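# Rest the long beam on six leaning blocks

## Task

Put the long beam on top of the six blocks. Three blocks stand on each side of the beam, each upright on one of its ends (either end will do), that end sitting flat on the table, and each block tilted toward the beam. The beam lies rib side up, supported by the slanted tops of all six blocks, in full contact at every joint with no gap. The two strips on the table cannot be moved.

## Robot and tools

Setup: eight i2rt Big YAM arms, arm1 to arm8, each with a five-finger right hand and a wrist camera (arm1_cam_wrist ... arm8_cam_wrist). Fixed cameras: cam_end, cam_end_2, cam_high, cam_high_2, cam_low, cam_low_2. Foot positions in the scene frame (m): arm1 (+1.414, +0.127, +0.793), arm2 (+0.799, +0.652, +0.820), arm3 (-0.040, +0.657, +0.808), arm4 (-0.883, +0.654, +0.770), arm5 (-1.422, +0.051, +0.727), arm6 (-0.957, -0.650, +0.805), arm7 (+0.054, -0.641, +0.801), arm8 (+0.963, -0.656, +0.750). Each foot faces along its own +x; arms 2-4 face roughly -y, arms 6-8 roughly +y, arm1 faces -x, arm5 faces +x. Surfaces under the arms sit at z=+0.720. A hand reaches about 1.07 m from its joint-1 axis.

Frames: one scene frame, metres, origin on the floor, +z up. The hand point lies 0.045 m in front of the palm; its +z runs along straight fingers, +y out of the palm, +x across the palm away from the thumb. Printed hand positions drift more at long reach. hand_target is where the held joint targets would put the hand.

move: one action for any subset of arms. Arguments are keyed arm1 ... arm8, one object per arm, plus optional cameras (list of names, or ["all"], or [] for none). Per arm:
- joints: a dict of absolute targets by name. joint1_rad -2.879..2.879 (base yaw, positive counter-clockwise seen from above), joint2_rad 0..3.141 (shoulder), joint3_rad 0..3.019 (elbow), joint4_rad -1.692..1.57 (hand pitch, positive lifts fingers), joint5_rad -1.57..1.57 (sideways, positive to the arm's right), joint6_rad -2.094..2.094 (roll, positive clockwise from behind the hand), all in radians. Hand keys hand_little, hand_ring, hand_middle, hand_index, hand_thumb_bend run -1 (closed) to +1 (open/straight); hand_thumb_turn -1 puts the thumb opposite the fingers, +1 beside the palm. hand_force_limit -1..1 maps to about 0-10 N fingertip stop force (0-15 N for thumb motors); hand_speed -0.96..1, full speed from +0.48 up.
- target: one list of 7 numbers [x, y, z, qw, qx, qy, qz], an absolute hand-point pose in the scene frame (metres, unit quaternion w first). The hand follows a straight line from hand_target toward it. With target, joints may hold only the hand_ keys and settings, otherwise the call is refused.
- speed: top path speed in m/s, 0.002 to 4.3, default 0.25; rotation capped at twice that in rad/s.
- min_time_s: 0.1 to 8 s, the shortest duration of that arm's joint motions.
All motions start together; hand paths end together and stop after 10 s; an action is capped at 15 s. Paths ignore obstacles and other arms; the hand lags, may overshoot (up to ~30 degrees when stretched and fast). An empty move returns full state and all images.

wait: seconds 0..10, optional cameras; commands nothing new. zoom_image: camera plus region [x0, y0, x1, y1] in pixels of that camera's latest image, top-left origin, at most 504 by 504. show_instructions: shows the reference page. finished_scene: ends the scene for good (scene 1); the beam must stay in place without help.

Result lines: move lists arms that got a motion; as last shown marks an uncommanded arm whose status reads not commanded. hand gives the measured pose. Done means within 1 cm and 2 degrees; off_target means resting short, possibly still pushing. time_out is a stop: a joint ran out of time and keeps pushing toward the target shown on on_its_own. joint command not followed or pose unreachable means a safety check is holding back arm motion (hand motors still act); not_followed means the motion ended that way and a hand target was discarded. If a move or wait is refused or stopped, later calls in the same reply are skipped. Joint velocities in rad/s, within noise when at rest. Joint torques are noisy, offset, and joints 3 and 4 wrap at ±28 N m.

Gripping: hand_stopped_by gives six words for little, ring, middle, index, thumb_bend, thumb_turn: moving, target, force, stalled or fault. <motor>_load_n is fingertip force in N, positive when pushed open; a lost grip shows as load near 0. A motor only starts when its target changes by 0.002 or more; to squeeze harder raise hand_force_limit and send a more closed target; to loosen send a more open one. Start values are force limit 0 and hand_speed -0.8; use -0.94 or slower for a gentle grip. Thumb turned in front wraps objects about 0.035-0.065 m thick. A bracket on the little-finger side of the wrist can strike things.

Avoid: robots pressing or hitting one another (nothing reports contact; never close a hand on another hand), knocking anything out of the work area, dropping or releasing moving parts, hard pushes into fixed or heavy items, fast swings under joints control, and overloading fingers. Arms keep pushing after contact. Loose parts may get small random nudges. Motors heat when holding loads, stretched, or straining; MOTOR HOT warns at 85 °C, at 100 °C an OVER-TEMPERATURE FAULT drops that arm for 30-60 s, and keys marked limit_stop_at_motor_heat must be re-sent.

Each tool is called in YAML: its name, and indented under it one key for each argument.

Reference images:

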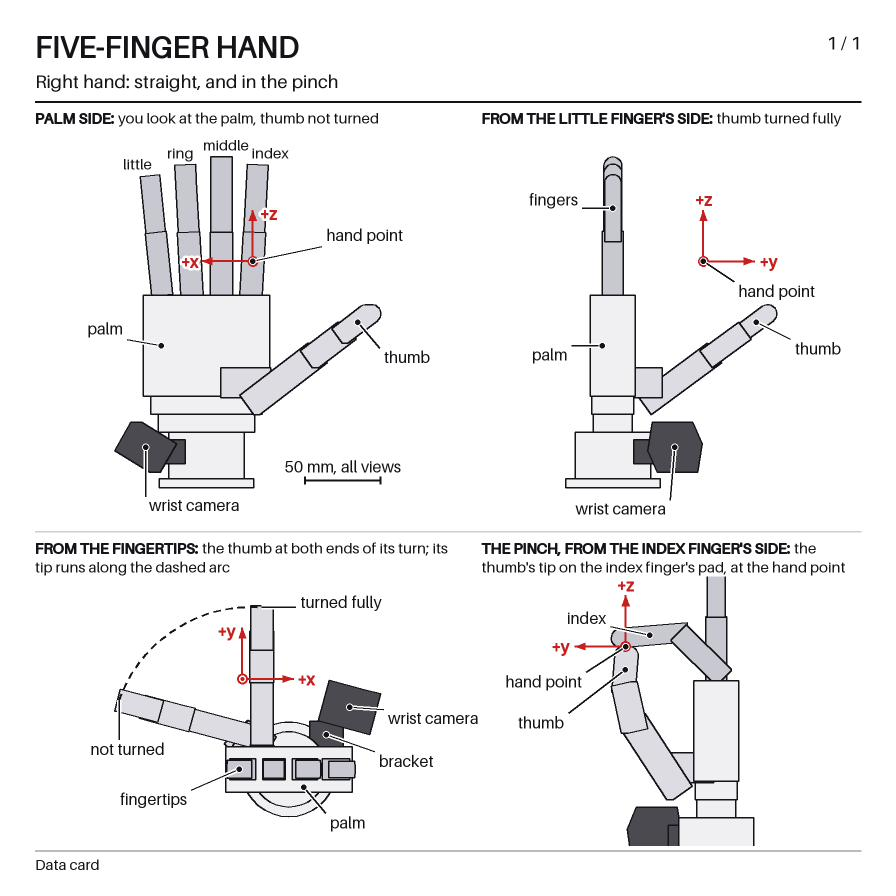

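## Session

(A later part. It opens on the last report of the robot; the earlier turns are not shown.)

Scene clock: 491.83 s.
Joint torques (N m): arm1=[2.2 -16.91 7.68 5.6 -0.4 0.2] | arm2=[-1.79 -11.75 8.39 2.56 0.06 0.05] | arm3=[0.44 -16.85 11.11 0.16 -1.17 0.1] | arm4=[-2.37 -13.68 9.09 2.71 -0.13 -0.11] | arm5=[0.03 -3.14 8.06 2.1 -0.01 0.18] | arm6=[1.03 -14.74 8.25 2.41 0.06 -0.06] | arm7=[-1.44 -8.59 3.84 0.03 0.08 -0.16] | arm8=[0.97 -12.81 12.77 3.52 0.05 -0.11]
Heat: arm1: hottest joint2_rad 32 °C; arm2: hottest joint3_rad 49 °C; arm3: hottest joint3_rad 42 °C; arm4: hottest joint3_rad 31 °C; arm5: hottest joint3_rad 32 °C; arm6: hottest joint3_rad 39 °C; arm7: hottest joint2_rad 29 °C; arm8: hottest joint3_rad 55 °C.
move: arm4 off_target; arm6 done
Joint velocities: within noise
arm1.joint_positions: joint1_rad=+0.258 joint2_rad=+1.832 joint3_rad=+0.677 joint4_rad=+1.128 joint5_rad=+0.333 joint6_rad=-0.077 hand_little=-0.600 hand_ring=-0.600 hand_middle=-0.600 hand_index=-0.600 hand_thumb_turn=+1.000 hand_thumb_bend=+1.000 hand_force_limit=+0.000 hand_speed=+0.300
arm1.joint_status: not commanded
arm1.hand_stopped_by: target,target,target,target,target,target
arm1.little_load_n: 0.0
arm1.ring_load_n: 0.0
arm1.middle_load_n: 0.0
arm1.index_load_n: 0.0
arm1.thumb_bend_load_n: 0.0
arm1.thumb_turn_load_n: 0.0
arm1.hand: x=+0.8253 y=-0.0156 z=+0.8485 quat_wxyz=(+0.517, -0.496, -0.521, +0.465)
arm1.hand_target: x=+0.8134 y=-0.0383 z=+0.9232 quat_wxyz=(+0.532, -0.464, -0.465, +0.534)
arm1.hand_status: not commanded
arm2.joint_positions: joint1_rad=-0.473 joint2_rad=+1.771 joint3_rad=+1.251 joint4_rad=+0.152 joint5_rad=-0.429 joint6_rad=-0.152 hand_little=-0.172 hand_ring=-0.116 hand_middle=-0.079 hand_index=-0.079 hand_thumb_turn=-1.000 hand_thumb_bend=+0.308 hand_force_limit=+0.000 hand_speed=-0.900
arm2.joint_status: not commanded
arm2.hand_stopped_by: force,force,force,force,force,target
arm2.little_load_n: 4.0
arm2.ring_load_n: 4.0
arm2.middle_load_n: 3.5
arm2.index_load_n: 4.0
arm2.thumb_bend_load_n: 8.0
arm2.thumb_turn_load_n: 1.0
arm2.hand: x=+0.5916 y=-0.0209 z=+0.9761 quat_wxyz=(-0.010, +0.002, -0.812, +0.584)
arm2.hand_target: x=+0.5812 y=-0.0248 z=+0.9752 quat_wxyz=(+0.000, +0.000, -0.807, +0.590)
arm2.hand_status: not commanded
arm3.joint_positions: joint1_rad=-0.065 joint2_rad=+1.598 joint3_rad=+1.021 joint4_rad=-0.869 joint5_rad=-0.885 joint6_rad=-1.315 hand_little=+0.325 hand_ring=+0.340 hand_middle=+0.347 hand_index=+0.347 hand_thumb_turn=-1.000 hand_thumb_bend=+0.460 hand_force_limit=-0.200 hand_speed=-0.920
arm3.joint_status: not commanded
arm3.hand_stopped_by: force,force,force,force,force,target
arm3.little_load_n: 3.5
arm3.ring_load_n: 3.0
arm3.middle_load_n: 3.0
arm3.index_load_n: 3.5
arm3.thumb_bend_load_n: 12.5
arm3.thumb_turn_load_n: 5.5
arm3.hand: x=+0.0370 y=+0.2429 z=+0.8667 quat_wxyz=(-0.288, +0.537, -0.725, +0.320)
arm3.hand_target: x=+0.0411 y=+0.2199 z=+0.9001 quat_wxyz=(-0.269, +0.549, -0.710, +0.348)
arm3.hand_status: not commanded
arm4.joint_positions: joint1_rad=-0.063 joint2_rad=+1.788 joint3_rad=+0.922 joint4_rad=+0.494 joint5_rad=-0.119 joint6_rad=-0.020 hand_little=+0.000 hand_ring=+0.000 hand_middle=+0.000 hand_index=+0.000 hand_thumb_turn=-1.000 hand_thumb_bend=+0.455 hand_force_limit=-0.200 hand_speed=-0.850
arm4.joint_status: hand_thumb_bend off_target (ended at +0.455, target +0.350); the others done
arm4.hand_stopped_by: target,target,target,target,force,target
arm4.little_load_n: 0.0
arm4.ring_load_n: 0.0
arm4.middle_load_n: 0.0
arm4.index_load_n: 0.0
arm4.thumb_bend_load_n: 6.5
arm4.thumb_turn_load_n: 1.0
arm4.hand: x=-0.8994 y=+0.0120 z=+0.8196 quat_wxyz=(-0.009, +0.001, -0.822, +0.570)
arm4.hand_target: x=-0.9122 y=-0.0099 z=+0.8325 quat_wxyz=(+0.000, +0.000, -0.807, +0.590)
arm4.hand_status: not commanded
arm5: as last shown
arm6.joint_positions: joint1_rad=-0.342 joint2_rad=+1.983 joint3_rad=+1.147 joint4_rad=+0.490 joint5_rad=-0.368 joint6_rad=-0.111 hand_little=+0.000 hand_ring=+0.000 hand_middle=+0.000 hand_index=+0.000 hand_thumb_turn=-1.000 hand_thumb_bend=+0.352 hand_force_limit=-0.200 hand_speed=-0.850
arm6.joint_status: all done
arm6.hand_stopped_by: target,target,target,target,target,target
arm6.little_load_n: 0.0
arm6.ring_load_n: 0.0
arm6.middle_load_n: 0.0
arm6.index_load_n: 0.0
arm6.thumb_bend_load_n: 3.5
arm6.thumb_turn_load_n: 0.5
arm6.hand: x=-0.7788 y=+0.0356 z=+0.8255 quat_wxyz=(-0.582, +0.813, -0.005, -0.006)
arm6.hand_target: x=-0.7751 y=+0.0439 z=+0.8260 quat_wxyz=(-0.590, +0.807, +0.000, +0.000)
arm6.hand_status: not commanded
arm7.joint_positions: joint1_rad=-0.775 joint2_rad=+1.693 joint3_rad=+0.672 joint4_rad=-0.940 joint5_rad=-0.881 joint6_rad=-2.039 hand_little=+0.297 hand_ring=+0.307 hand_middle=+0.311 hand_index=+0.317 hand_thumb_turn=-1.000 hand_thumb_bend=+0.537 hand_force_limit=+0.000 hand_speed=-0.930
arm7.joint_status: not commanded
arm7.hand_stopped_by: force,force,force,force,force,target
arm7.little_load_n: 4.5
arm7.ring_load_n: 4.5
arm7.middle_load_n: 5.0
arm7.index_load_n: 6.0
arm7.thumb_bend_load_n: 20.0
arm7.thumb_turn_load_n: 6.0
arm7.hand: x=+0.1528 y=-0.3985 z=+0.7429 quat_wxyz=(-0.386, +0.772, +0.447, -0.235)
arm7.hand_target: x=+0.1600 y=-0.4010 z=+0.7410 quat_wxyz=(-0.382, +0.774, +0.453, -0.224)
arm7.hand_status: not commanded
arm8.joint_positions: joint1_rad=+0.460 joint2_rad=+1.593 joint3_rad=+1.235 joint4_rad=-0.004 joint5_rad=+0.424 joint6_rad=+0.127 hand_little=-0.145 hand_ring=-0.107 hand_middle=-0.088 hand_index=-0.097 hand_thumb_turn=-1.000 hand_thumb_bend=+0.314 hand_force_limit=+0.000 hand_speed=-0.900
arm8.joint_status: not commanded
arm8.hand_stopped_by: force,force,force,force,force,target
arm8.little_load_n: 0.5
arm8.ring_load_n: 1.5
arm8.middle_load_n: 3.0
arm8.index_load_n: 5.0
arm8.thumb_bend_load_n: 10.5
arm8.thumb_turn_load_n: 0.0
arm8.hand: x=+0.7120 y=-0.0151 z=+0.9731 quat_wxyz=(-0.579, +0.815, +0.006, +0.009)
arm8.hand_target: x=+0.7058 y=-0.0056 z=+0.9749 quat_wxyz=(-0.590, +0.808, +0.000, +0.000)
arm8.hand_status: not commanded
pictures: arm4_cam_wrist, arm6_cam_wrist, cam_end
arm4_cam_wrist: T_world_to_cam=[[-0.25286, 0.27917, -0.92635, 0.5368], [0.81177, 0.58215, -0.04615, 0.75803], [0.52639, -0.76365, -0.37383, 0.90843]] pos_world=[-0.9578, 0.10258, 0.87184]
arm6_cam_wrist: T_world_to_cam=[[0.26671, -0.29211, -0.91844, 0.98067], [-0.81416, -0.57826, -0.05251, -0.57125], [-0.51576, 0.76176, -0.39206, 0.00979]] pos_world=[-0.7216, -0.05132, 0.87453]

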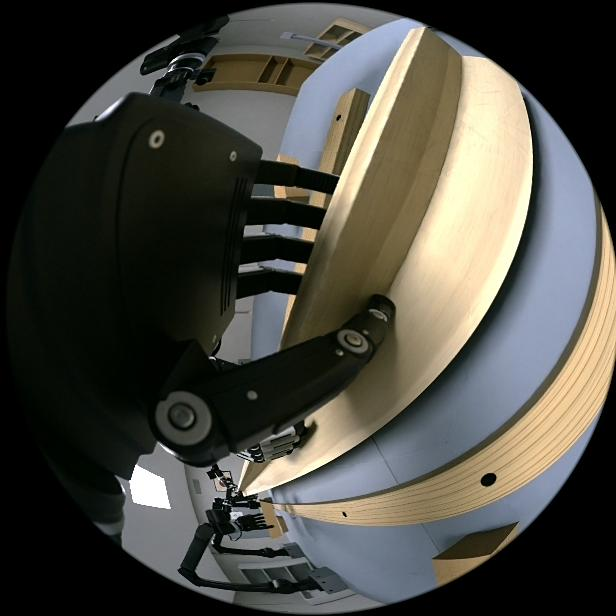

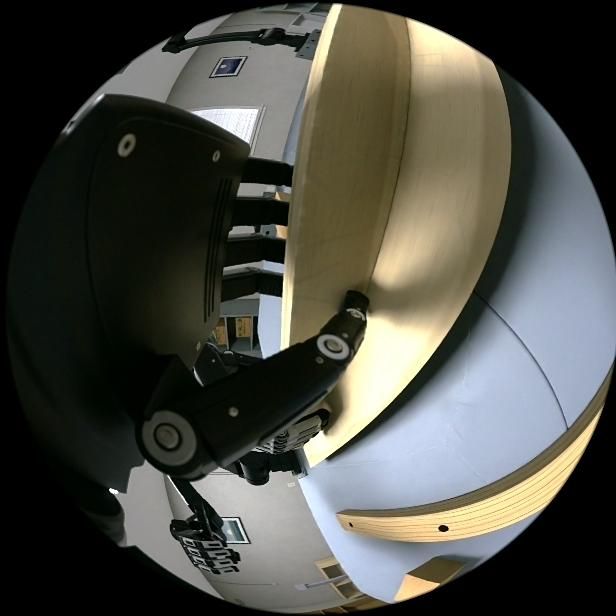

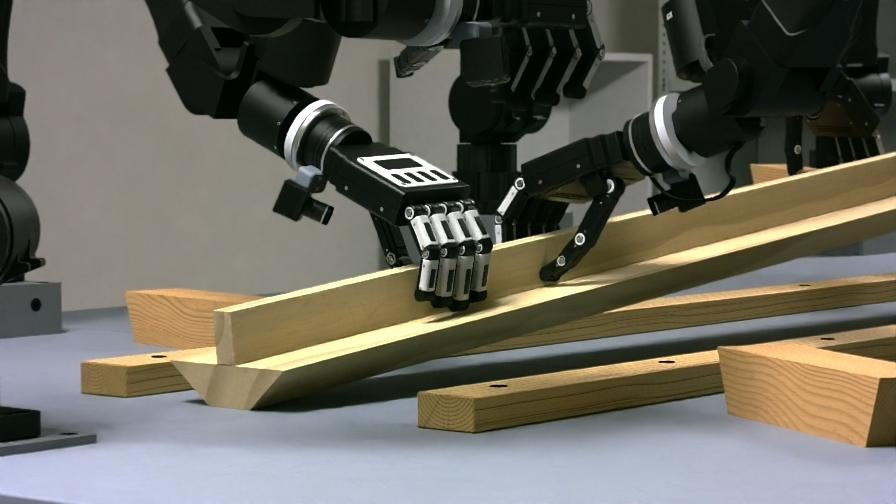

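move:
  arm4: {"target":[-0.912,-0.012,0.841,0,0,-0.807,0.59],"speed":0.05}

move:
  arm6: {"joints":{"hand_little":-0.3,"hand_ring":-0.3,"hand_middle":-0.3,"hand_index":-0.3,"hand_thumb_bend":-0.2,"hand_speed":-0.9,"hand_force_limit":0.0}}
  arm4: {"joints":{"hand_little":-0.3,"hand_ring":-0.3,"hand_middle":-0.3,"hand_index":-0.3,"hand_thumb_bend":-0.2,"hand_speed":-0.9,"hand_force_limit":0.0}}
  cameras: ["arm6_cam_wrist","arm4_cam_wrist","cam_end"]

Scene clock: 493.47 s.
Joint torques (N m): arm1=[2.26 -16.73 7.68 5.45 -0.41 0.18] | arm2=[-1.44 -11.63 8.38 2.69 0.07 0.04] | arm3=[0.32 -16.91 11.17 0.16 -1.17 0.1] | arm4=[-2.43 -15.15 9.39 1.74 -0.11 -0.14] | arm5=[0.26 -2.73 8.05 2.1 -0.01 0.17] | arm6=[0.97 -14.8 8.27 2.43 0.06 -0.06] | arm7=[-1.2 -8.59 3.79 0.08 0.1 -0.17] | arm8=[0.97 -12.86 12.77 3.52 0.05 -0.11]
Heat: arm1: hottest joint2_rad 32 °C; arm2: hottest joint3_rad 48 °C; arm3: hottest joint3_rad 42 °C; arm4: hottest joint3_rad 31 °C; arm5: hottest joint3_rad 32 °C; arm6: hottest joint3_rad 39 °C; arm7: hottest joint2_rad 29 °C; arm8: hottest joint3_rad 55 °C.
move: arm4 off_target
Joint velocities: within noise
arm1, arm2, arm3, arm6, arm7, arm8: as last shown
arm1.thumb_turn_load_n: -0.5
arm2.ring_load_n: 4.5
arm2.index_load_n: 3.5
arm4.joint_positions: joint1_rad=-0.063 joint2_rad=+1.788 joint3_rad=+0.922 joint4_rad=+0.493 joint5_rad=-0.119 joint6_rad=-0.020 hand_little=+0.000 hand_ring=+0.000 hand_middle=+0.000 hand_index=+0.000 hand_thumb_turn=-1.000 hand_thumb_bend=+0.455 hand_force_limit=-0.200 hand_speed=-0.850
arm4.joint_status: not commanded
arm4.hand_stopped_by: target,target,target,target,force,target
arm4.little_load_n: 0.0
arm4.ring_load_n: 0.0
arm4.middle_load_n: 0.0
arm4.index_load_n: 0.0
arm4.thumb_bend_load_n: 6.0
arm4.thumb_turn_load_n: 1.0
arm4.hand: x=-0.8994 y=+0.0122 z=+0.8195 quat_wxyz=(-0.009, +0.001, -0.822, +0.570)
arm4.hand_target: x=-0.9121 y=-0.0099 z=+0.8416 quat_wxyz=(+0.000, +0.000, -0.807, +0.590)
arm4.hand_status: off_target (0.035 m and 3.1 deg from the pose sent, 0.034 m and 3.0 deg at the start)
arm5.joint_positions: joint1_rad=-0.944 joint2_rad=+1.039 joint3_rad=+0.476 joint4_rad=+0.571 joint5_rad=-0.945 joint6_rad=-0.007 hand_little=-0.600 hand_ring=-0.600 hand_middle=-0.600 hand_index=-0.600 hand_thumb_turn=+1.000 hand_thumb_bend=+1.000 hand_force_limit=+0.000 hand_speed=-0.200
arm5.joint_status: not commanded
arm5.hand_stopped_by: target,target,target,target,target,target
arm5.little_load_n: 0.0
arm5.ring_load_n: 0.0
arm5.middle_load_n: 0.0
arm5.index_load_n: 0.0
arm5.thumb_bend_load_n: 0.0
arm5.thumb_turn_load_n: -0.5
arm5.hand: x=-1.0612 y=-0.1522 z=+0.9549 quat_wxyz=(-0.496, +0.502, -0.497, +0.505)
arm5.hand_target: x=-1.0601 y=-0.1499 z=+0.9501 quat_wxyz=(-0.500, +0.500, -0.500, +0.500)
arm5.hand_status: not commanded
arm8.middle_load_n: 3.5
arm8.thumb_bend_load_n: 10.0
pictures: none

Scene clock: 495.90 s.
Joint torques (N m): arm1=[2.37 -16.85 7.71 5.59 -0.43 0.19] | arm2=[-1.55 -11.75 8.64 2.81 0.05 0.01] | arm3=[0.26 -16.79 11.12 0.13 -1.18 0.1] | arm4=[-2.32 -15.15 9.25 1.85 -0.08 -0.12] | arm5=[0.26 -2.9 8.03 2.06 -0.03 0.18] | arm6=[1.03 -14.8 8.42 2.41 0.06 -0.06] | arm7=[-1.26 -8.64 3.75 0.06 0.08 -0.17] | arm8=[0.97 -12.86 12.77 3.52 0.04 -0.11]
Heat: arm1: hottest joint2_rad 32 °C; arm2: hottest joint3_rad 48 °C; arm3: hottest joint3_rad 42 °C; arm4: hottest joint3_rad 31 °C; arm5: hottest joint3_rad 32 °C; arm6: hottest joint3_rad 39 °C; arm7: hottest joint2_rad 29 °C; arm8: hottest joint3_rad 55 °C.
move: arm4 off_target; arm6 off_target
Joint velocities: within noise
arm1, arm2, arm3, arm5, arm7, arm8: as last shown
arm1.hand: x=+0.8253 y=-0.0154 z=+0.8485 quat_wxyz=(+0.517, -0.496, -0.520, +0.464)
arm1.hand_target: x=+0.8134 y=-0.0382 z=+0.9232 quat_wxyz=(+0.532, -0.465, -0.465, +0.534)
arm2.ring_load_n: 4.0
arm2.index_load_n: 4.0
arm2.thumb_bend_load_n: 8.5
arm2.hand_target: x=+0.5812 y=-0.0247 z=+0.9752 quat_wxyz=(+0.000, +0.000, -0.807, +0.590)
arm3.index_load_n: 4.0
arm4.joint_positions: joint1_rad=-0.063 joint2_rad=+1.788 joint3_rad=+0.923 joint4_rad=+0.490 joint5_rad=-0.120 joint6_rad=-0.022 hand_little=-0.296 hand_ring=-0.222 hand_middle=-0.184 hand_index=-0.202 hand_thumb_turn=-1.000 hand_thumb_bend=+0.431 hand_force_limit=+0.000 hand_speed=-0.900
arm4.joint_status: hand_ring off_target (ended at -0.222, target -0.300); hand_middle off_target (ended at -0.184, target -0.300); hand_index off_target (ended at -0.202, target -0.300); hand_thumb_bend off_target (ended at +0.431, target -0.200); the others done
arm4.hand_stopped_by: force,force,force,force,force,target
arm4.little_load_n: 5.0
arm4.ring_load_n: 3.5
arm4.middle_load_n: 4.0
arm4.index_load_n: 3.5
arm4.thumb_bend_load_n: 9.0
arm4.thumb_turn_load_n: 1.0
arm4.hand: x=-0.8992 y=+0.0122 z=+0.8193 quat_wxyz=(-0.009, +0.002, -0.822, +0.569)
arm4.hand_target: x=-0.9122 y=-0.0099 z=+0.8416 quat_wxyz=(+0.000, +0.000, -0.807, +0.590)
arm4.hand_status: not commanded
arm5.thumb_turn_load_n: 0.0
arm6.joint_positions: joint1_rad=-0.342 joint2_rad=+1.983 joint3_rad=+1.144 joint4_rad=+0.490 joint5_rad=-0.368 joint6_rad=-0.111 hand_little=-0.175 hand_ring=-0.119 hand_middle=-0.081 hand_index=-0.082 hand_thumb_turn=-1.000 hand_thumb_bend=+0.318 hand_force_limit=+0.000 hand_speed=-0.900
arm6.joint_status: hand_little off_target (ended at -0.175, target -0.300); hand_ring off_target (ended at -0.119, target -0.300); hand_middle off_target (ended at -0.081, target -0.300); hand_index off_target (ended at -0.082, target -0.300); hand_thumb_bend off_target (ended at +0.318, target -0.200); the others done
arm6.hand_stopped_by: force,force,force,force,force,target
arm6.little_load_n: 6.5
arm6.ring_load_n: 8.5
arm6.middle_load_n: 6.0
arm6.index_load_n: 7.0
arm6.thumb_bend_load_n: 8.0
arm6.thumb_turn_load_n: 0.5
arm6.hand: x=-0.7792 y=+0.0346 z=+0.8239 quat_wxyz=(-0.581, +0.814, -0.005, -0.006)
arm6.hand_target: x=-0.7751 y=+0.0439 z=+0.8261 quat_wxyz=(-0.590, +0.807, +0.000, +0.000)
arm6.hand_status: not commanded
arm7.ring_load_n: 5.0
arm7.index_load_n: 5.5
arm8.ring_load_n: 1.0
arm8.middle_load_n: 3.0
pictures: arm4_cam_wrist, arm6_cam_wrist, cam_end
arm4_cam_wrist: T_world_to_cam=[[-0.25434, 0.28104, -0.92538, 0.5344], [0.81054, 0.58391, -0.04545, 0.75604], [0.52757, -0.76162, -0.37631, 0.91138]] pos_world=[-0.9577, 0.10247, 0.87184]
arm6_cam_wrist: T_world_to_cam=[[0.26561, -0.29471, -0.91793, 0.97785], [-0.81427, -0.57833, -0.04994, -0.5745], [-0.51615, 0.76071, -0.39359, 0.01071]] pos_world=[-0.722, -0.05222, 0.87313]

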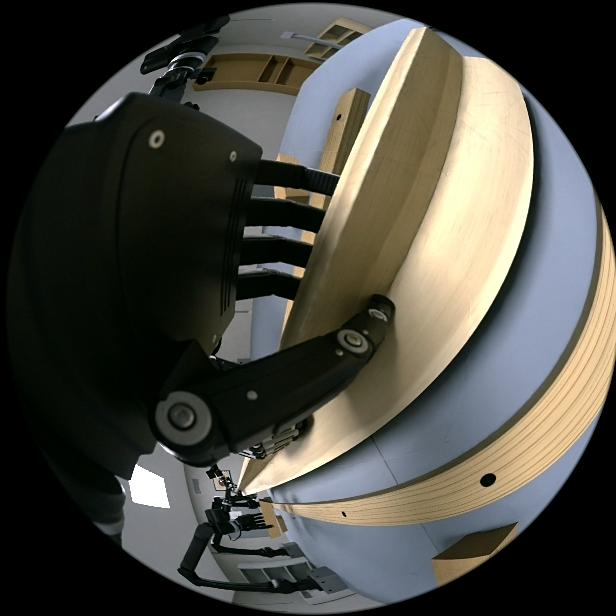

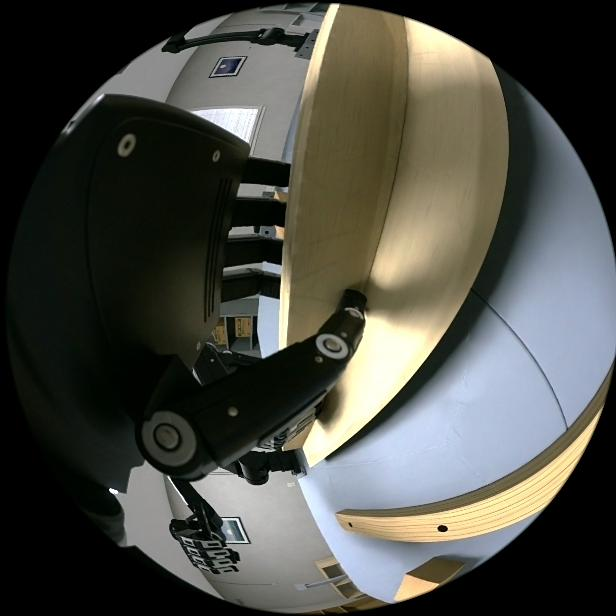

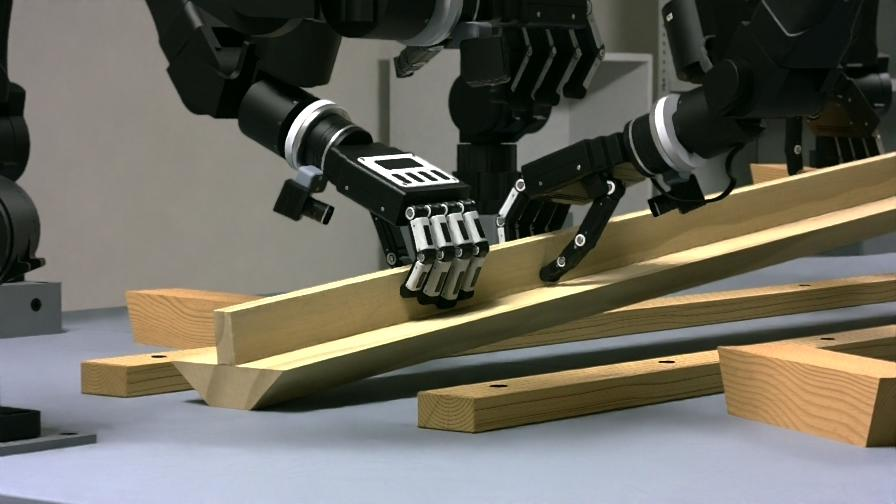

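move:
  arm5: {"target":[-1.06,-0.235,0.83,0.5,-0.5,0.5,-0.5],"speed":0.15}
  arm6: {"target":[-0.775,0.035,0.91,0.59,-0.807,0,0],"speed":0.06}
  arm4: {"target":[-0.912,-0.005,0.905,0,0,-0.807,0.59],"speed":0.06}
  cameras: ["cam_end","cam_high"]

Scene clock: 499.37 s.
Joint torques (N m): arm1=[2.49 -17.2 7.6 5.48 -0.41 0.19] | arm2=[-1.03 -11.69 8.23 2.28 0.18 0.03] | arm3=[0.26 -16.79 11.14 0.14 -1.17 0.11] | arm4=[-2.67 -19.84 8.46 0.92 -0.19 0.12] | arm5=[-0.79 -7.77 7.06 2.04 -0.16 0.16] | arm6=[0.67 -19.84 9.33 1.16 -0.46 0.05] | arm7=[-1.14 -8.64 3.75 0.05 0.08 -0.16] | arm8=[0.97 -12.81 12.85 3.43 0.04 -0.11]
Heat: arm1: hottest joint2_rad 33 °C; arm2: hottest joint3_rad 48 °C; arm3: hottest joint3_rad 42 °C; arm4: hottest joint3_rad 31 °C; arm5: hottest joint3_rad 32 °C; arm6: hottest joint3_rad 39 °C; arm7: hottest joint2_rad 29 °C; arm8: hottest joint3_rad 55 °C.
move: arm4 off_target; arm5 off_target; arm6 off_target
Joint velocities: within noise
arm1, arm2, arm3, arm7, arm8: as last shown
arm1.joint_positions: joint1_rad=+0.258 joint2_rad=+1.838 joint3_rad=+0.677 joint4_rad=+1.131 joint5_rad=+0.333 joint6_rad=-0.077 hand_little=-0.600 hand_ring=-0.600 hand_middle=-0.600 hand_index=-0.600 hand_thumb_turn=+1.000 hand_thumb_bend=+1.000 hand_force_limit=+0.000 hand_speed=+0.300
arm1.thumb_turn_load_n: 0.0
arm1.hand: x=+0.8256 y=-0.0154 z=+0.8459 quat_wxyz=(+0.516, -0.497, -0.521, +0.463)
arm2.joint_positions: joint1_rad=-0.474 joint2_rad=+1.771 joint3_rad=+1.251 joint4_rad=+0.159 joint5_rad=-0.432 joint6_rad=-0.152 hand_little=-0.172 hand_ring=-0.116 hand_middle=-0.079 hand_index=-0.079 hand_thumb_turn=-1.000 hand_thumb_bend=+0.308 hand_force_limit=+0.000 hand_speed=-0.900
arm2.little_load_n: 3.0
arm2.ring_load_n: 3.0
arm2.middle_load_n: 2.5
arm2.index_load_n: 3.0
arm2.thumb_bend_load_n: 9.5
arm2.thumb_turn_load_n: 1.5
arm2.hand: x=+0.5910 y=-0.0216 z=+0.9777 quat_wxyz=(-0.010, +0.003, -0.810, +0.587)
arm2.hand_target: x=+0.5810 y=-0.0247 z=+0.9752 quat_wxyz=(+0.000, +0.000, -0.807, +0.590)
arm3.thumb_turn_load_n: 6.0
arm4.joint_positions: joint1_rad=-0.064 joint2_rad=+1.719 joint3_rad=+0.979 joint4_rad=+0.352 joint5_rad=-0.119 joint6_rad=-0.044 hand_little=-0.296 hand_ring=-0.222 hand_middle=-0.184 hand_index=-0.202 hand_thumb_turn=-1.000 hand_thumb_bend=+0.431 hand_force_limit=+0.000 hand_speed=-0.900
arm4.joint_status: not commanded
arm4.hand_stopped_by: force,force,force,force,force,target
arm4.little_load_n: 6.5
arm4.ring_load_n: 5.5
arm4.middle_load_n: 5.5
arm4.index_load_n: 5.0
arm4.thumb_bend_load_n: 7.5
arm4.thumb_turn_load_n: 0.5
arm4.hand: x=-0.9016 y=+0.0055 z=+0.8586 quat_wxyz=(-0.003, +0.010, -0.826, +0.564)
arm4.hand_target: x=-0.9117 y=-0.0040 z=+0.9043 quat_wxyz=(+0.000, +0.000, -0.807, +0.590)
arm4.hand_status: off_target (0.049 m and 3.9 deg from the pose sent, 0.088 m and 3.2 deg at the start)
arm5.joint_positions: joint1_rad=-1.072 joint2_rad=+1.621 joint3_rad=+0.502 joint4_rad=+1.095 joint5_rad=-1.080 joint6_rad=-0.007 hand_little=-0.600 hand_ring=-0.600 hand_middle=-0.600 hand_index=-0.600 hand_thumb_turn=+1.000 hand_thumb_bend=+1.000 hand_force_limit=+0.000 hand_speed=-0.200
arm5.joint_status: not commanded
arm5.hand_stopped_by: target,target,target,target,target,target
arm5.little_load_n: 0.0
arm5.ring_load_n: 0.0
arm5.middle_load_n: 0.0
arm5.index_load_n: 0.5
arm5.thumb_bend_load_n: 0.0
arm5.thumb_turn_load_n: -0.5
arm5.hand: x=-1.0632 y=-0.2245 z=+0.8244 quat_wxyz=(-0.501, +0.501, -0.506, +0.492)
arm5.hand_target: x=-1.0602 y=-0.2348 z=+0.8300 quat_wxyz=(-0.500, +0.500, -0.500, +0.500)
arm5.hand_status: off_target (0.012 m and 1.1 deg from the pose sent, 0.150 m and 0.8 deg at the start)
arm6.joint_positions: joint1_rad=-0.342 joint2_rad=+1.889 joint3_rad=+1.152 joint4_rad=+0.343 joint5_rad=-0.363 joint6_rad=-0.125 hand_little=-0.175 hand_ring=-0.118 hand_middle=-0.081 hand_index=-0.082 hand_thumb_turn=-1.000 hand_thumb_bend=+0.318 hand_force_limit=+0.000 hand_speed=-0.900
arm6.joint_status: not commanded
arm6.hand_stopped_by: force,force,force,force,force,target
arm6.little_load_n: 7.0
arm6.ring_load_n: 10.5
arm6.middle_load_n: 8.0
arm6.index_load_n: 5.5
arm6.thumb_bend_load_n: 11.0
arm6.thumb_turn_load_n: 0.0
arm6.hand: x=-0.7811 y=+0.0253 z=+0.8602 quat_wxyz=(-0.564, +0.826, -0.006, -0.007)
arm6.hand_target: x=-0.7755 y=+0.0343 z=+0.9092 quat_wxyz=(-0.590, +0.807, +0.000, +0.000)
arm6.hand_status: off_target (0.051 m and 3.8 deg from the pose sent, 0.086 m and 1.6 deg at the start)
arm7.ring_load_n: 4.5
arm7.index_load_n: 6.0
arm8.joint_positions: joint1_rad=+0.460 joint2_rad=+1.593 joint3_rad=+1.234 joint4_rad=-0.002 joint5_rad=+0.424 joint6_rad=+0.127 hand_little=-0.145 hand_ring=-0.107 hand_middle=-0.088 hand_index=-0.097 hand_thumb_turn=-1.000 hand_thumb_bend=+0.314 hand_force_limit=+0.000 hand_speed=-0.900
arm8.little_load_n: 1.0
arm8.middle_load_n: 2.5
arm8.index_load_n: 4.0
arm8.thumb_bend_load_n: 11.5
arm8.hand: x=+0.7120 y=-0.0150 z=+0.9733 quat_wxyz=(-0.579, +0.815, +0.006, +0.008)
arm8.hand_target: x=+0.7058 y=-0.0055 z=+0.9750 quat_wxyz=(-0.590, +0.807, +0.000, +0.000)

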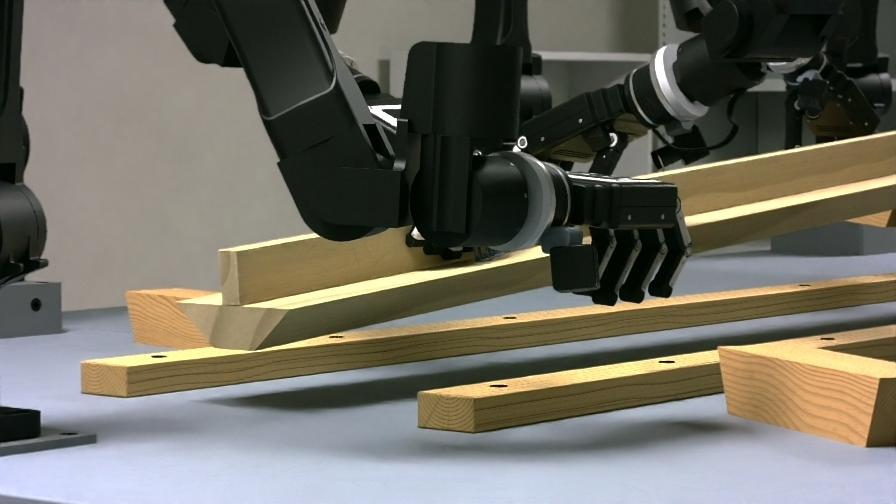

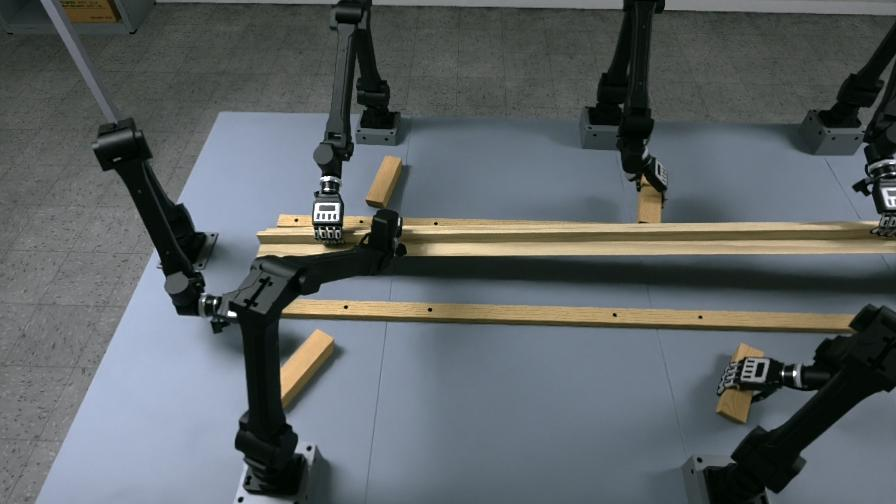

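move:
  arm6: {"target":[-0.775,0.022,0.965,0.59,-0.807,0,0],"speed":0.06}
  arm4: {"target":[-0.912,-0.015,0.965,0,0,-0.807,0.59],"speed":0.06}
  cameras: ["cam_end"]

move:
  arm6: {"target":[-0.775,0.005,1.02,0.59,-0.807,0,0],"speed":0.06}
  arm4: {"target":[-0.912,-0.028,1.02,0,0,-0.807,0.59],"speed":0.06}
  cameras: ["cam_end","cam_high","arm4_cam_wrist","arm6_cam_wrist","cam_end_2"]

Scene clock: 501.73 s.
Joint torques (N m): arm1=[2.2 -17.73 7.88 5.38 -0.4 0.19] | arm2=[-1.44 -11.11 8.47 2.02 0.2 0.04] | arm3=[0.44 -16.85 11.15 0.14 -1.17 0.1] | arm4=[-2.26 -20.54 9.87 0.84 -0.25 0.17] | arm5=[-0.56 -7.88 7.06 1.99 -0.17 0.17] | arm6=[-0.09 -19.66 10.58 1.11 -0.65 0.08] | arm7=[-1.14 -8.7 3.75 0.05 0.08 -0.17] | arm8=[0.91 -12.81 12.85 3.43 0.13 -0.11]
Heat: arm1: hottest joint2_rad 33 °C; arm2: hottest joint3_rad 48 °C; arm3: hottest joint3_rad 42 °C; arm4: hottest joint3_rad 31 °C; arm5: hottest joint3_rad 32 °C; arm6: hottest joint3_rad 39 °C; arm7: hottest joint2_rad 29 °C; arm8: hottest joint3_rad 54 °C.
move: arm4 off_target; arm6 off_target
Joint velocities: within noise
arm1, arm2, arm3, arm5, arm7, arm8: as last shown
arm1.joint_positions: joint1_rad=+0.259 joint2_rad=+1.842 joint3_rad=+0.674 joint4_rad=+1.131 joint5_rad=+0.333 joint6_rad=-0.077 hand_little=-0.600 hand_ring=-0.600 hand_middle=-0.600 hand_index=-0.600 hand_thumb_turn=+1.000 hand_thumb_bend=+1.000 hand_force_limit=+0.000 hand_speed=+0.300
arm1.thumb_turn_load_n: -0.5
arm1.hand: x=+0.8270 y=-0.0153 z=+0.8423 quat_wxyz=(+0.515, -0.498, -0.524, +0.461)
arm1.hand_target: x=+0.8135 y=-0.0381 z=+0.9232 quat_wxyz=(+0.532, -0.465, -0.465, +0.534)
arm2.joint_positions: joint1_rad=-0.475 joint2_rad=+1.769 joint3_rad=+1.251 joint4_rad=+0.167 joint5_rad=-0.432 joint6_rad=-0.154 hand_little=-0.172 hand_ring=-0.116 hand_middle=-0.079 hand_index=-0.079 hand_thumb_turn=-1.000 hand_thumb_bend=+0.308 hand_force_limit=+0.000 hand_speed=-0.900
arm2.little_load_n: 4.5
arm2.ring_load_n: 3.5
arm2.middle_load_n: 2.0
arm2.index_load_n: 2.5
arm2.thumb_bend_load_n: 10.0
arm2.hand: x=+0.5902 y=-0.0224 z=+0.9811 quat_wxyz=(-0.007, +0.005, -0.807, +0.591)
arm2.hand_target: x=+0.5812 y=-0.0248 z=+0.9751 quat_wxyz=(+0.000, +0.000, -0.807, +0.590)
arm3.index_load_n: 3.5
arm3.thumb_bend_load_n: 12.0
arm4.joint_positions: joint1_rad=-0.065 joint2_rad=+1.658 joint3_rad=+1.072 joint4_rad=+0.187 joint5_rad=-0.117 joint6_rad=-0.050 hand_little=-0.296 hand_ring=-0.222 hand_middle=-0.184 hand_index=-0.202 hand_thumb_turn=-1.000 hand_thumb_bend=+0.431 hand_force_limit=+0.000 hand_speed=-0.900
arm4.joint_status: not commanded
arm4.hand_stopped_by: force,force,force,force,force,target
arm4.little_load_n: 7.0
arm4.ring_load_n: 5.5
arm4.middle_load_n: 5.5
arm4.index_load_n: 4.0
arm4.thumb_bend_load_n: 8.0
arm4.thumb_turn_load_n: 0.0
arm4.hand: x=-0.9039 y=-0.0057 z=+0.9094 quat_wxyz=(-0.001, +0.011, -0.829, +0.559)
arm4.hand_target: x=-0.9117 y=-0.0136 z=+0.9644 quat_wxyz=(+0.000, +0.000, -0.807, +0.591)
arm4.hand_status: off_target (0.057 m and 4.5 deg from the pose sent, 0.109 m and 3.9 deg at the start)
arm5.index_load_n: 0.0
arm5.thumb_turn_load_n: 0.0
arm6.joint_positions: joint1_rad=-0.343 joint2_rad=+1.787 joint3_rad=+1.156 joint4_rad=+0.219 joint5_rad=-0.367 joint6_rad=-0.133 hand_little=-0.175 hand_ring=-0.118 hand_middle=-0.081 hand_index=-0.082 hand_thumb_turn=-1.000 hand_thumb_bend=+0.318 hand_force_limit=+0.000 hand_speed=-0.900
arm6.joint_status: not commanded
arm6.hand_stopped_by: force,force,force,force,force,target
arm6.little_load_n: 7.0
arm6.ring_load_n: 11.0
arm6.middle_load_n: 9.0
arm6.index_load_n: 4.5
arm6.thumb_bend_load_n: 10.5
arm6.thumb_turn_load_n: 0.0
arm6.hand: x=-0.7858 y=+0.0136 z=+0.9052 quat_wxyz=(-0.557, +0.830, -0.004, -0.009)
arm6.hand_target: x=-0.7757 y=+0.0207 z=+0.9640 quat_wxyz=(-0.590, +0.807, +0.000, +0.000)
arm6.hand_status: off_target (0.061 m and 4.7 deg from the pose sent, 0.105 m and 3.8 deg at the start)
arm7.little_load_n: 5.0
arm7.ring_load_n: 5.0
arm7.thumb_bend_load_n: 19.5
arm8.joint_positions: joint1_rad=+0.460 joint2_rad=+1.593 joint3_rad=+1.234 joint4_rad=-0.002 joint5_rad=+0.422 joint6_rad=+0.127 hand_little=-0.145 hand_ring=-0.107 hand_middle=-0.088 hand_index=-0.097 hand_thumb_turn=-1.000 hand_thumb_bend=+0.314 hand_force_limit=+0.000 hand_speed=-0.900
arm8.index_load_n: 3.5
arm8.hand: x=+0.7113 y=-0.0151 z=+0.9733 quat_wxyz=(-0.579, +0.815, +0.007, +0.008)
arm8.hand_target: x=+0.7057 y=-0.0056 z=+0.9750 quat_wxyz=(-0.590, +0.807, +0.000, +0.000)

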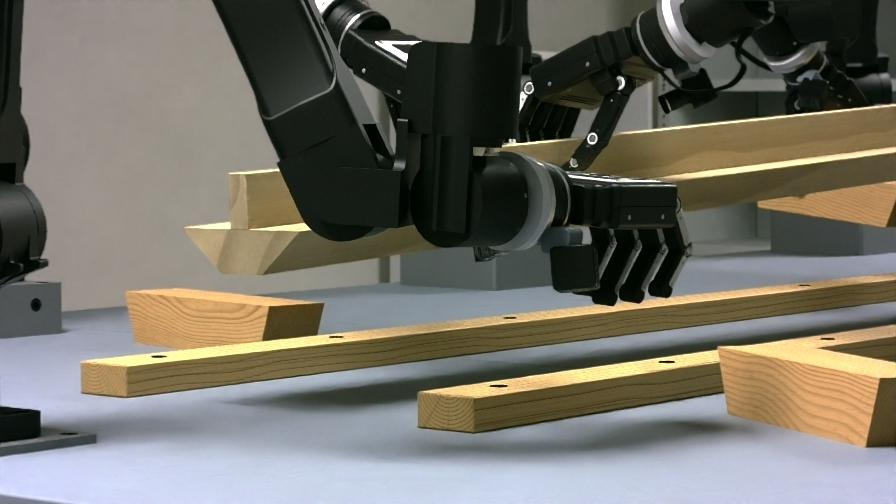

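Scene clock: 503.27 s.
Joint torques (N m): arm1=[2.14 -17.96 7.83 5.33 -0.42 0.18] | arm2=[-0.85 -11.22 8.51 1.81 0.25 0.09] | arm3=[0.38 -16.85 11.18 0.14 -1.17 0.1] | arm4=[-2.14 -21.25 10.65 0.81 -0.19 0.2] | arm5=[-0.91 -7.65 7.09 2.03 -0.16 0.16] | arm6=[-0.26 -19.66 11.9 1.11 -0.63 0.11] | arm7=[-1.14 -8.88 3.79 0.03 0.08 -0.16] | arm8=[0.97 -12.57 12.88 3.44 0.12 -0.11]
Heat: arm1: hottest joint2_rad 33 °C; arm2: hottest joint3_rad 47 °C; arm3: hottest joint3_rad 42 °C; arm4: hottest joint3_rad 31 °C; arm5: hottest joint3_rad 32 °C; arm6: hottest joint3_rad 39 °C; arm7: hottest joint2_rad 29 °C; arm8: hottest joint3_rad 54 °C.
move: arm4 off_target; arm6 off_target
Joint velocities: within noise
arm1, arm2, arm3, arm5, arm7, arm8: as last shown
arm1.joint_positions: joint1_rad=+0.259 joint2_rad=+1.845 joint3_rad=+0.674 joint4_rad=+1.131 joint5_rad=+0.333 joint6_rad=-0.077 hand_little=-0.600 hand_ring=-0.600 hand_middle=-0.600 hand_index=-0.600 hand_thumb_turn=+1.000 hand_thumb_bend=+1.000 hand_force_limit=+0.000 hand_speed=+0.300
arm1.middle_load_n: 0.5
arm1.thumb_turn_load_n: 0.0
arm1.hand: x=+0.8273 y=-0.0151 z=+0.8405 quat_wxyz=(+0.514, -0.498, -0.525, +0.460)
arm1.hand_target: x=+0.8135 y=-0.0380 z=+0.9231 quat_wxyz=(+0.532, -0.465, -0.465, +0.534)
arm2.joint_positions: joint1_rad=-0.475 joint2_rad=+1.763 joint3_rad=+1.251 joint4_rad=+0.175 joint5_rad=-0.433 joint6_rad=-0.159 hand_little=-0.172 hand_ring=-0.116 hand_middle=-0.079 hand_index=-0.079 hand_thumb_turn=-1.000 hand_thumb_bend=+0.308 hand_force_limit=+0.000 hand_speed=-0.900
arm2.little_load_n: 6.0
arm2.ring_load_n: 4.0
arm2.middle_load_n: 1.5
arm2.index_load_n: 1.5
arm2.thumb_bend_load_n: 11.0
arm2.thumb_turn_load_n: 1.0
arm2.hand: x=+0.5895 y=-0.0231 z=+0.9866 quat_wxyz=(-0.004, +0.009, -0.803, +0.596)
arm2.hand_target: x=+0.5812 y=-0.0247 z=+0.9752 quat_wxyz=(+0.000, +0.000, -0.807, +0.590)
arm3.thumb_bend_load_n: 12.5
arm3.thumb_turn_load_n: 5.5
arm4.joint_positions: joint1_rad=-0.065 joint2_rad=+1.637 joint3_rad=+1.189 joint4_rad=+0.039 joint5_rad=-0.117 joint6_rad=-0.051 hand_little=-0.296 hand_ring=-0.221 hand_middle=-0.184 hand_index=-0.202 hand_thumb_turn=-1.000 hand_thumb_bend=+0.431 hand_force_limit=+0.000 hand_speed=-0.900
arm4.joint_status: not commanded
arm4.hand_stopped_by: force,force,force,force,force,target
arm4.little_load_n: 7.0
arm4.ring_load_n: 6.0
arm4.middle_load_n: 5.5
arm4.index_load_n: 3.0
arm4.thumb_bend_load_n: 8.0
arm4.thumb_turn_load_n: 0.0
arm4.hand: x=-0.9053 y=-0.0217 z=+0.9550 quat_wxyz=(-0.001, +0.011, -0.832, +0.555)
arm4.hand_target: x=-0.9116 y=-0.0261 z=+1.0191 quat_wxyz=(+0.000, +0.000, -0.807, +0.591)
arm4.hand_status: off_target (0.066 m and 5.1 deg from the pose sent, 0.113 m and 4.5 deg at the start)
arm6.joint_positions: joint1_rad=-0.352 joint2_rad=+1.695 joint3_rad=+1.167 joint4_rad=+0.089 joint5_rad=-0.380 joint6_rad=-0.141 hand_little=-0.175 hand_ring=-0.118 hand_middle=-0.081 hand_index=-0.082 hand_thumb_turn=-1.000 hand_thumb_bend=+0.318 hand_force_limit=+0.000 hand_speed=-0.900
arm6.joint_status: not commanded
arm6.hand_stopped_by: force,force,force,force,force,target
arm6.little_load_n: 9.0
arm6.ring_load_n: 13.0
arm6.middle_load_n: 9.0
arm6.index_load_n: 3.0
arm6.thumb_bend_load_n: 11.0
arm6.thumb_turn_load_n: 0.0
arm6.hand: x=-0.7877 y=-0.0027 z=+0.9454 quat_wxyz=(-0.548, +0.836, -0.004, -0.013)
arm6.hand_target: x=-0.7764 y=+0.0030 z=+1.0184 quat_wxyz=(-0.590, +0.807, +0.001, +0.000)
arm6.hand_status: off_target (0.076 m and 6.1 deg from the pose sent, 0.116 m and 4.7 deg at the start)
arm7.ring_load_n: 4.5
arm7.index_load_n: 5.5
arm7.thumb_bend_load_n: 20.0
arm8.joint_positions: joint1_rad=+0.460 joint2_rad=+1.590 joint3_rad=+1.234 joint4_rad=-0.002 joint5_rad=+0.422 joint6_rad=+0.127 hand_little=-0.144 hand_ring=-0.107 hand_middle=-0.088 hand_index=-0.097 hand_thumb_turn=-1.000 hand_thumb_bend=+0.314 hand_force_limit=+0.000 hand_speed=-0.900
arm8.little_load_n: 4.0
arm8.ring_load_n: 2.5
arm8.index_load_n: 2.5
arm8.hand: x=+0.7115 y=-0.0154 z=+0.9753 quat_wxyz=(-0.580, +0.814, +0.007, +0.007)
arm8.hand_target: x=+0.7057 y=-0.0056 z=+0.9752 quat_wxyz=(-0.590, +0.807, +0.000, +0.000)
pictures: arm4_cam_wrist, arm6_cam_wrist, cam_end, cam_end_2, cam_high
arm4_cam_wrist: T_world_to_cam=[[-0.27805, 0.31016, -0.90911, 0.6316], [0.80622, 0.58988, -0.04533, 0.78305], [0.52221, -0.74555, -0.41407, 0.97142]] pos_world=[-0.96298, 0.06643, 1.01193]
arm6_cam_wrist: T_world_to_cam=[[0.25983, -0.36433, -0.89429, 1.05354], [-0.80833, -0.58871, 0.00498, -0.64418], [-0.5283, 0.72158, -0.44746, 0.12373]] pos_world=[-0.72908, -0.08469, 1.00074]

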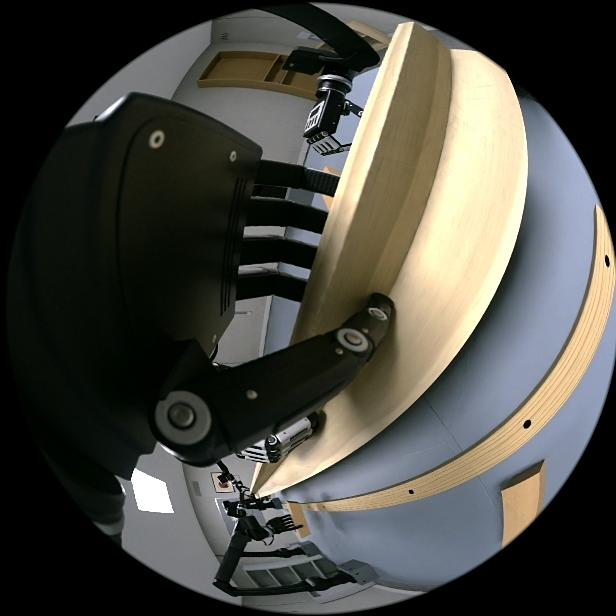

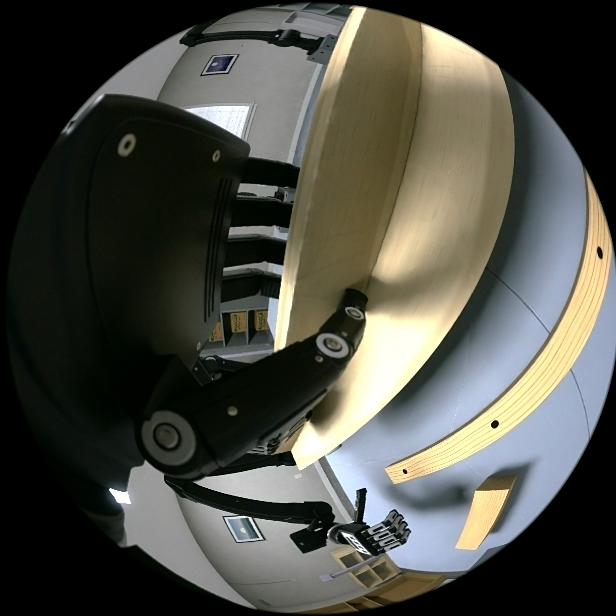

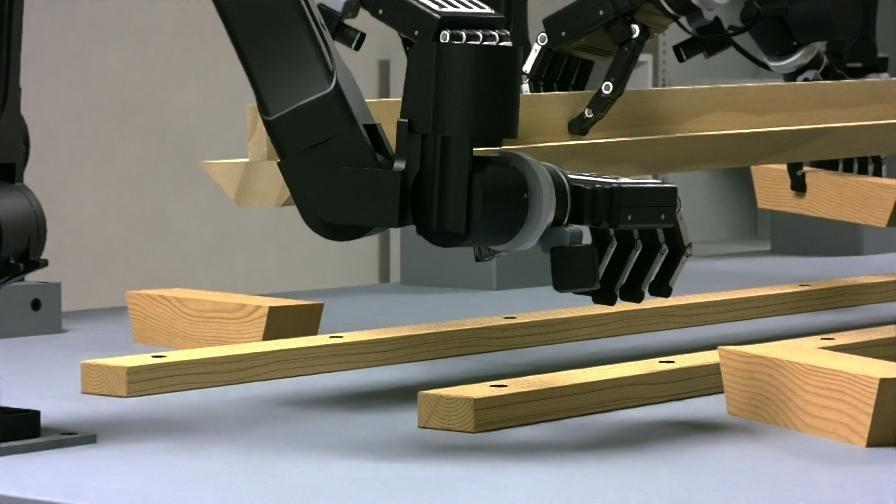

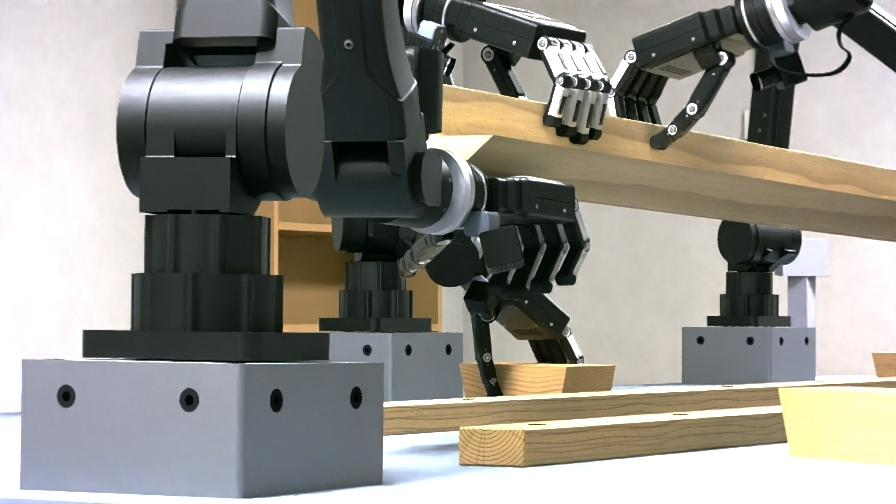

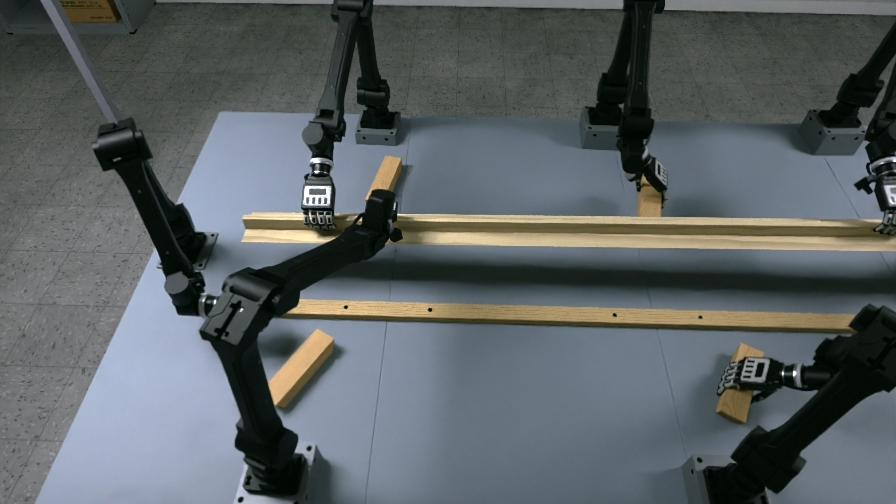

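move:
  arm6: {"target":[-0.775,0.0,1.055,0.59,-0.807,0,0],"speed":0.06}
  arm4: {"target":[-0.912,-0.032,1.05,0,0,-0.807,0.59],"speed":0.06}
  cameras: ["cam_end","cam_high"]

Scene clock: 504.93 s.
Joint torques (N m): arm1=[2.2 -18.02 7.69 5.45 -0.46 0.21] | arm2=[-1.2 -10.93 8.58 1.44 0.25 0.18] | arm3=[0.44 -16.85 11.14 0.16 -1.18 0.1] | arm4=[-2.26 -21.42 11.18 0.75 -0.17 0.19] | arm5=[-0.62 -7.94 7.06 1.99 -0.17 0.17] | arm6=[-0.26 -20.19 13 1.16 -0.63 0.14] | arm7=[-1.26 -8.7 3.79 0.12 0.09 -0.17] | arm8=[0.97 -12.28 12.88 3.44 0.11 -0.11]
Heat: arm1: hottest joint2_rad 33 °C; arm2: hottest joint3_rad 47 °C; arm3: hottest joint3_rad 42 °C; arm4: hottest joint3_rad 32 °C; arm5: hottest joint3_rad 32 °C; arm6: hottest joint3_rad 39 °C; arm7: hottest joint2_rad 29 °C; arm8: hottest joint3_rad 54 °C.
move: arm4 off_target; arm6 off_target
Joint velocities: within noise
arm1, arm2, arm3, arm5, arm7, arm8: as last shown
arm1.joint_positions: joint1_rad=+0.259 joint2_rad=+1.847 joint3_rad=+0.674 joint4_rad=+1.131 joint5_rad=+0.334 joint6_rad=-0.077 hand_little=-0.600 hand_ring=-0.600 hand_middle=-0.600 hand_index=-0.600 hand_thumb_turn=+1.000 hand_thumb_bend=+1.000 hand_force_limit=+0.000 hand_speed=+0.300
arm1.middle_load_n: -0.5
arm1.hand: x=+0.8274 y=-0.0150 z=+0.8394 quat_wxyz=(+0.514, -0.499, -0.525, +0.460)
arm1.hand_target: x=+0.8135 y=-0.0382 z=+0.9231 quat_wxyz=(+0.532, -0.465, -0.465, +0.534)
arm2.joint_positions: joint1_rad=-0.475 joint2_rad=+1.759 joint3_rad=+1.251 joint4_rad=+0.178 joint5_rad=-0.433 joint6_rad=-0.162 hand_little=-0.172 hand_ring=-0.116 hand_middle=-0.079 hand_index=-0.079 hand_thumb_turn=-1.000 hand_thumb_bend=+0.308 hand_force_limit=+0.000 hand_speed=-0.900
arm2.little_load_n: 6.5
arm2.thumb_turn_load_n: 0.5
arm2.hand: x=+0.5893 y=-0.0233 z=+0.9898 quat_wxyz=(-0.002, +0.011, -0.801, +0.598)
arm2.hand_target: x=+0.5812 y=-0.0248 z=+0.9751 quat_wxyz=(+0.000, +0.000, -0.807, +0.590)
arm4.joint_positions: joint1_rad=-0.065 joint2_rad=+1.624 joint3_rad=+1.250 joint4_rad=-0.041 joint5_rad=-0.117 joint6_rad=-0.051 hand_little=-0.296 hand_ring=-0.221 hand_middle=-0.184 hand_index=-0.202 hand_thumb_turn=-1.000 hand_thumb_bend=+0.431 hand_force_limit=+0.000 hand_speed=-0.900
arm4.joint_status: not commanded
arm4.hand_stopped_by: force,force,force,force,force,target
arm4.little_load_n: 7.5
arm4.ring_load_n: 6.0
arm4.middle_load_n: 5.5
arm4.index_load_n: 2.5
arm4.thumb_bend_load_n: 8.0
arm4.thumb_turn_load_n: 0.0
arm4.hand: x=-0.9056 y=-0.0270 z=+0.9812 quat_wxyz=(-0.001, +0.011, -0.833, +0.553)
arm4.hand_target: x=-0.9116 y=-0.0297 z=+1.0490 quat_wxyz=(+0.000, +0.000, -0.807, +0.591)
arm4.hand_status: off_target (0.069 m and 5.3 deg from the pose sent, 0.096 m and 5.1 deg at the start)
arm5.thumb_turn_load_n: -0.5
arm6.joint_positions: joint1_rad=-0.356 joint2_rad=+1.655 joint3_rad=+1.196 joint4_rad=+0.001 joint5_rad=-0.384 joint6_rad=-0.146 hand_little=-0.175 hand_ring=-0.118 hand_middle=-0.081 hand_index=-0.082 hand_thumb_turn=-1.000 hand_thumb_bend=+0.319 hand_force_limit=+0.000 hand_speed=-0.900
arm6.joint_status: not commanded
arm6.hand_stopped_by: force,force,force,force,force,target
arm6.little_load_n: 9.0
arm6.ring_load_n: 13.0
arm6.middle_load_n: 9.0
arm6.index_load_n: 2.0
arm6.thumb_bend_load_n: 12.0
arm6.thumb_turn_load_n: 0.0
arm6.hand: x=-0.7880 y=-0.0086 z=+0.9689 quat_wxyz=(-0.541, +0.841, -0.004, -0.016)
arm6.hand_target: x=-0.7771 y=-0.0032 z=+1.0531 quat_wxyz=(-0.590, +0.807, +0.001, +0.000)
arm6.hand_status: off_target (0.088 m and 7.1 deg from the pose sent, 0.110 m and 6.1 deg at the start)
arm7.little_load_n: 4.5
arm7.middle_load_n: 4.5
arm7.index_load_n: 6.0
arm7.thumb_bend_load_n: 19.5
arm8.joint_positions: joint1_rad=+0.460 joint2_rad=+1.588 joint3_rad=+1.234 joint4_rad=-0.002 joint5_rad=+0.422 joint6_rad=+0.127 hand_little=-0.144 hand_ring=-0.107 hand_middle=-0.088 hand_index=-0.097 hand_thumb_turn=-1.000 hand_thumb_bend=+0.314 hand_force_limit=+0.000 hand_speed=-0.900
arm8.little_load_n: 5.0
arm8.middle_load_n: 2.0
arm8.index_load_n: 2.0
arm8.hand: x=+0.7117 y=-0.0156 z=+0.9768 quat_wxyz=(-0.581, +0.814, +0.006, +0.007)
arm8.hand_target: x=+0.7057 y=-0.0056 z=+0.9751 quat_wxyz=(-0.590, +0.807, +0.000, +0.000)

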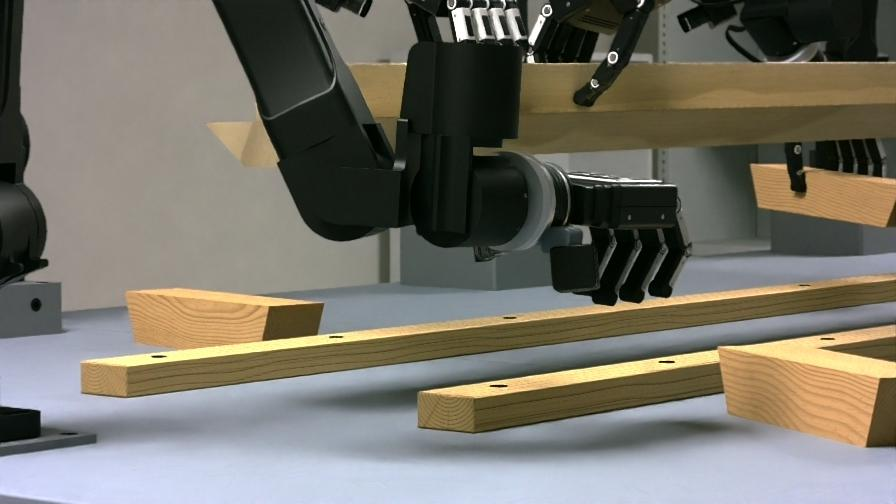

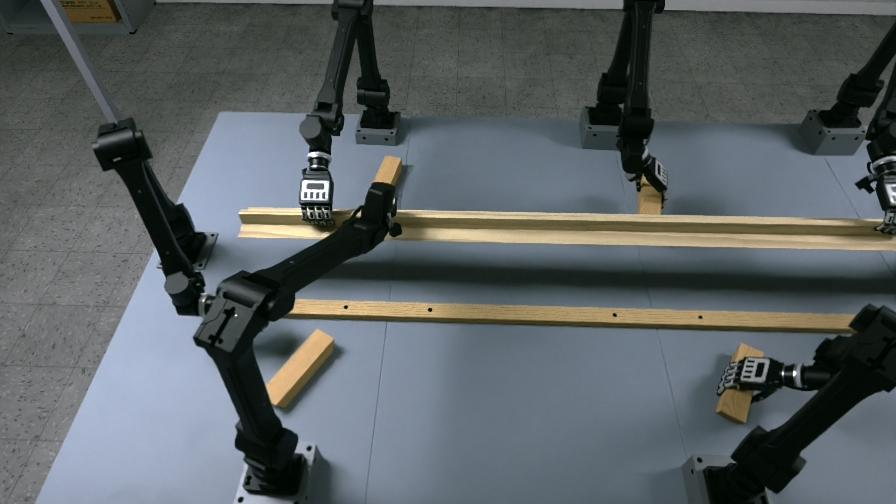

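zoom_image:
  camera: "cam_high"
  region: [210, 190, 310, 330]

zoom_image:
  camera: "cam_end"
  region: [180, 60, 430, 200]

Scaled by 3.600 from the camera's image (finer frame: 1280x720).

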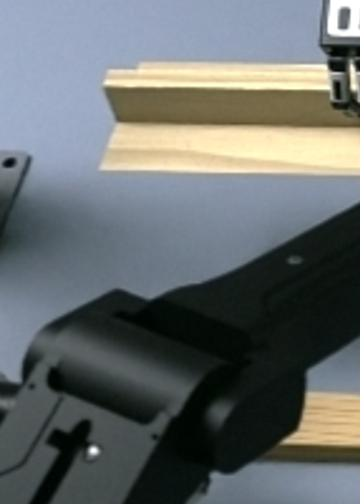

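Scaled by 2.016 from the camera's image (finer frame: 1280x720).

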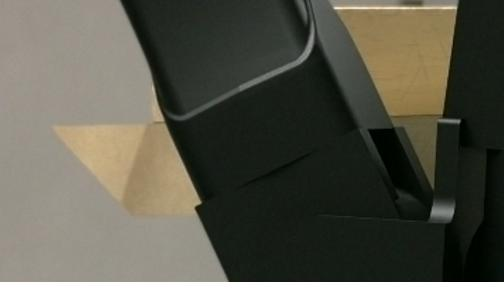

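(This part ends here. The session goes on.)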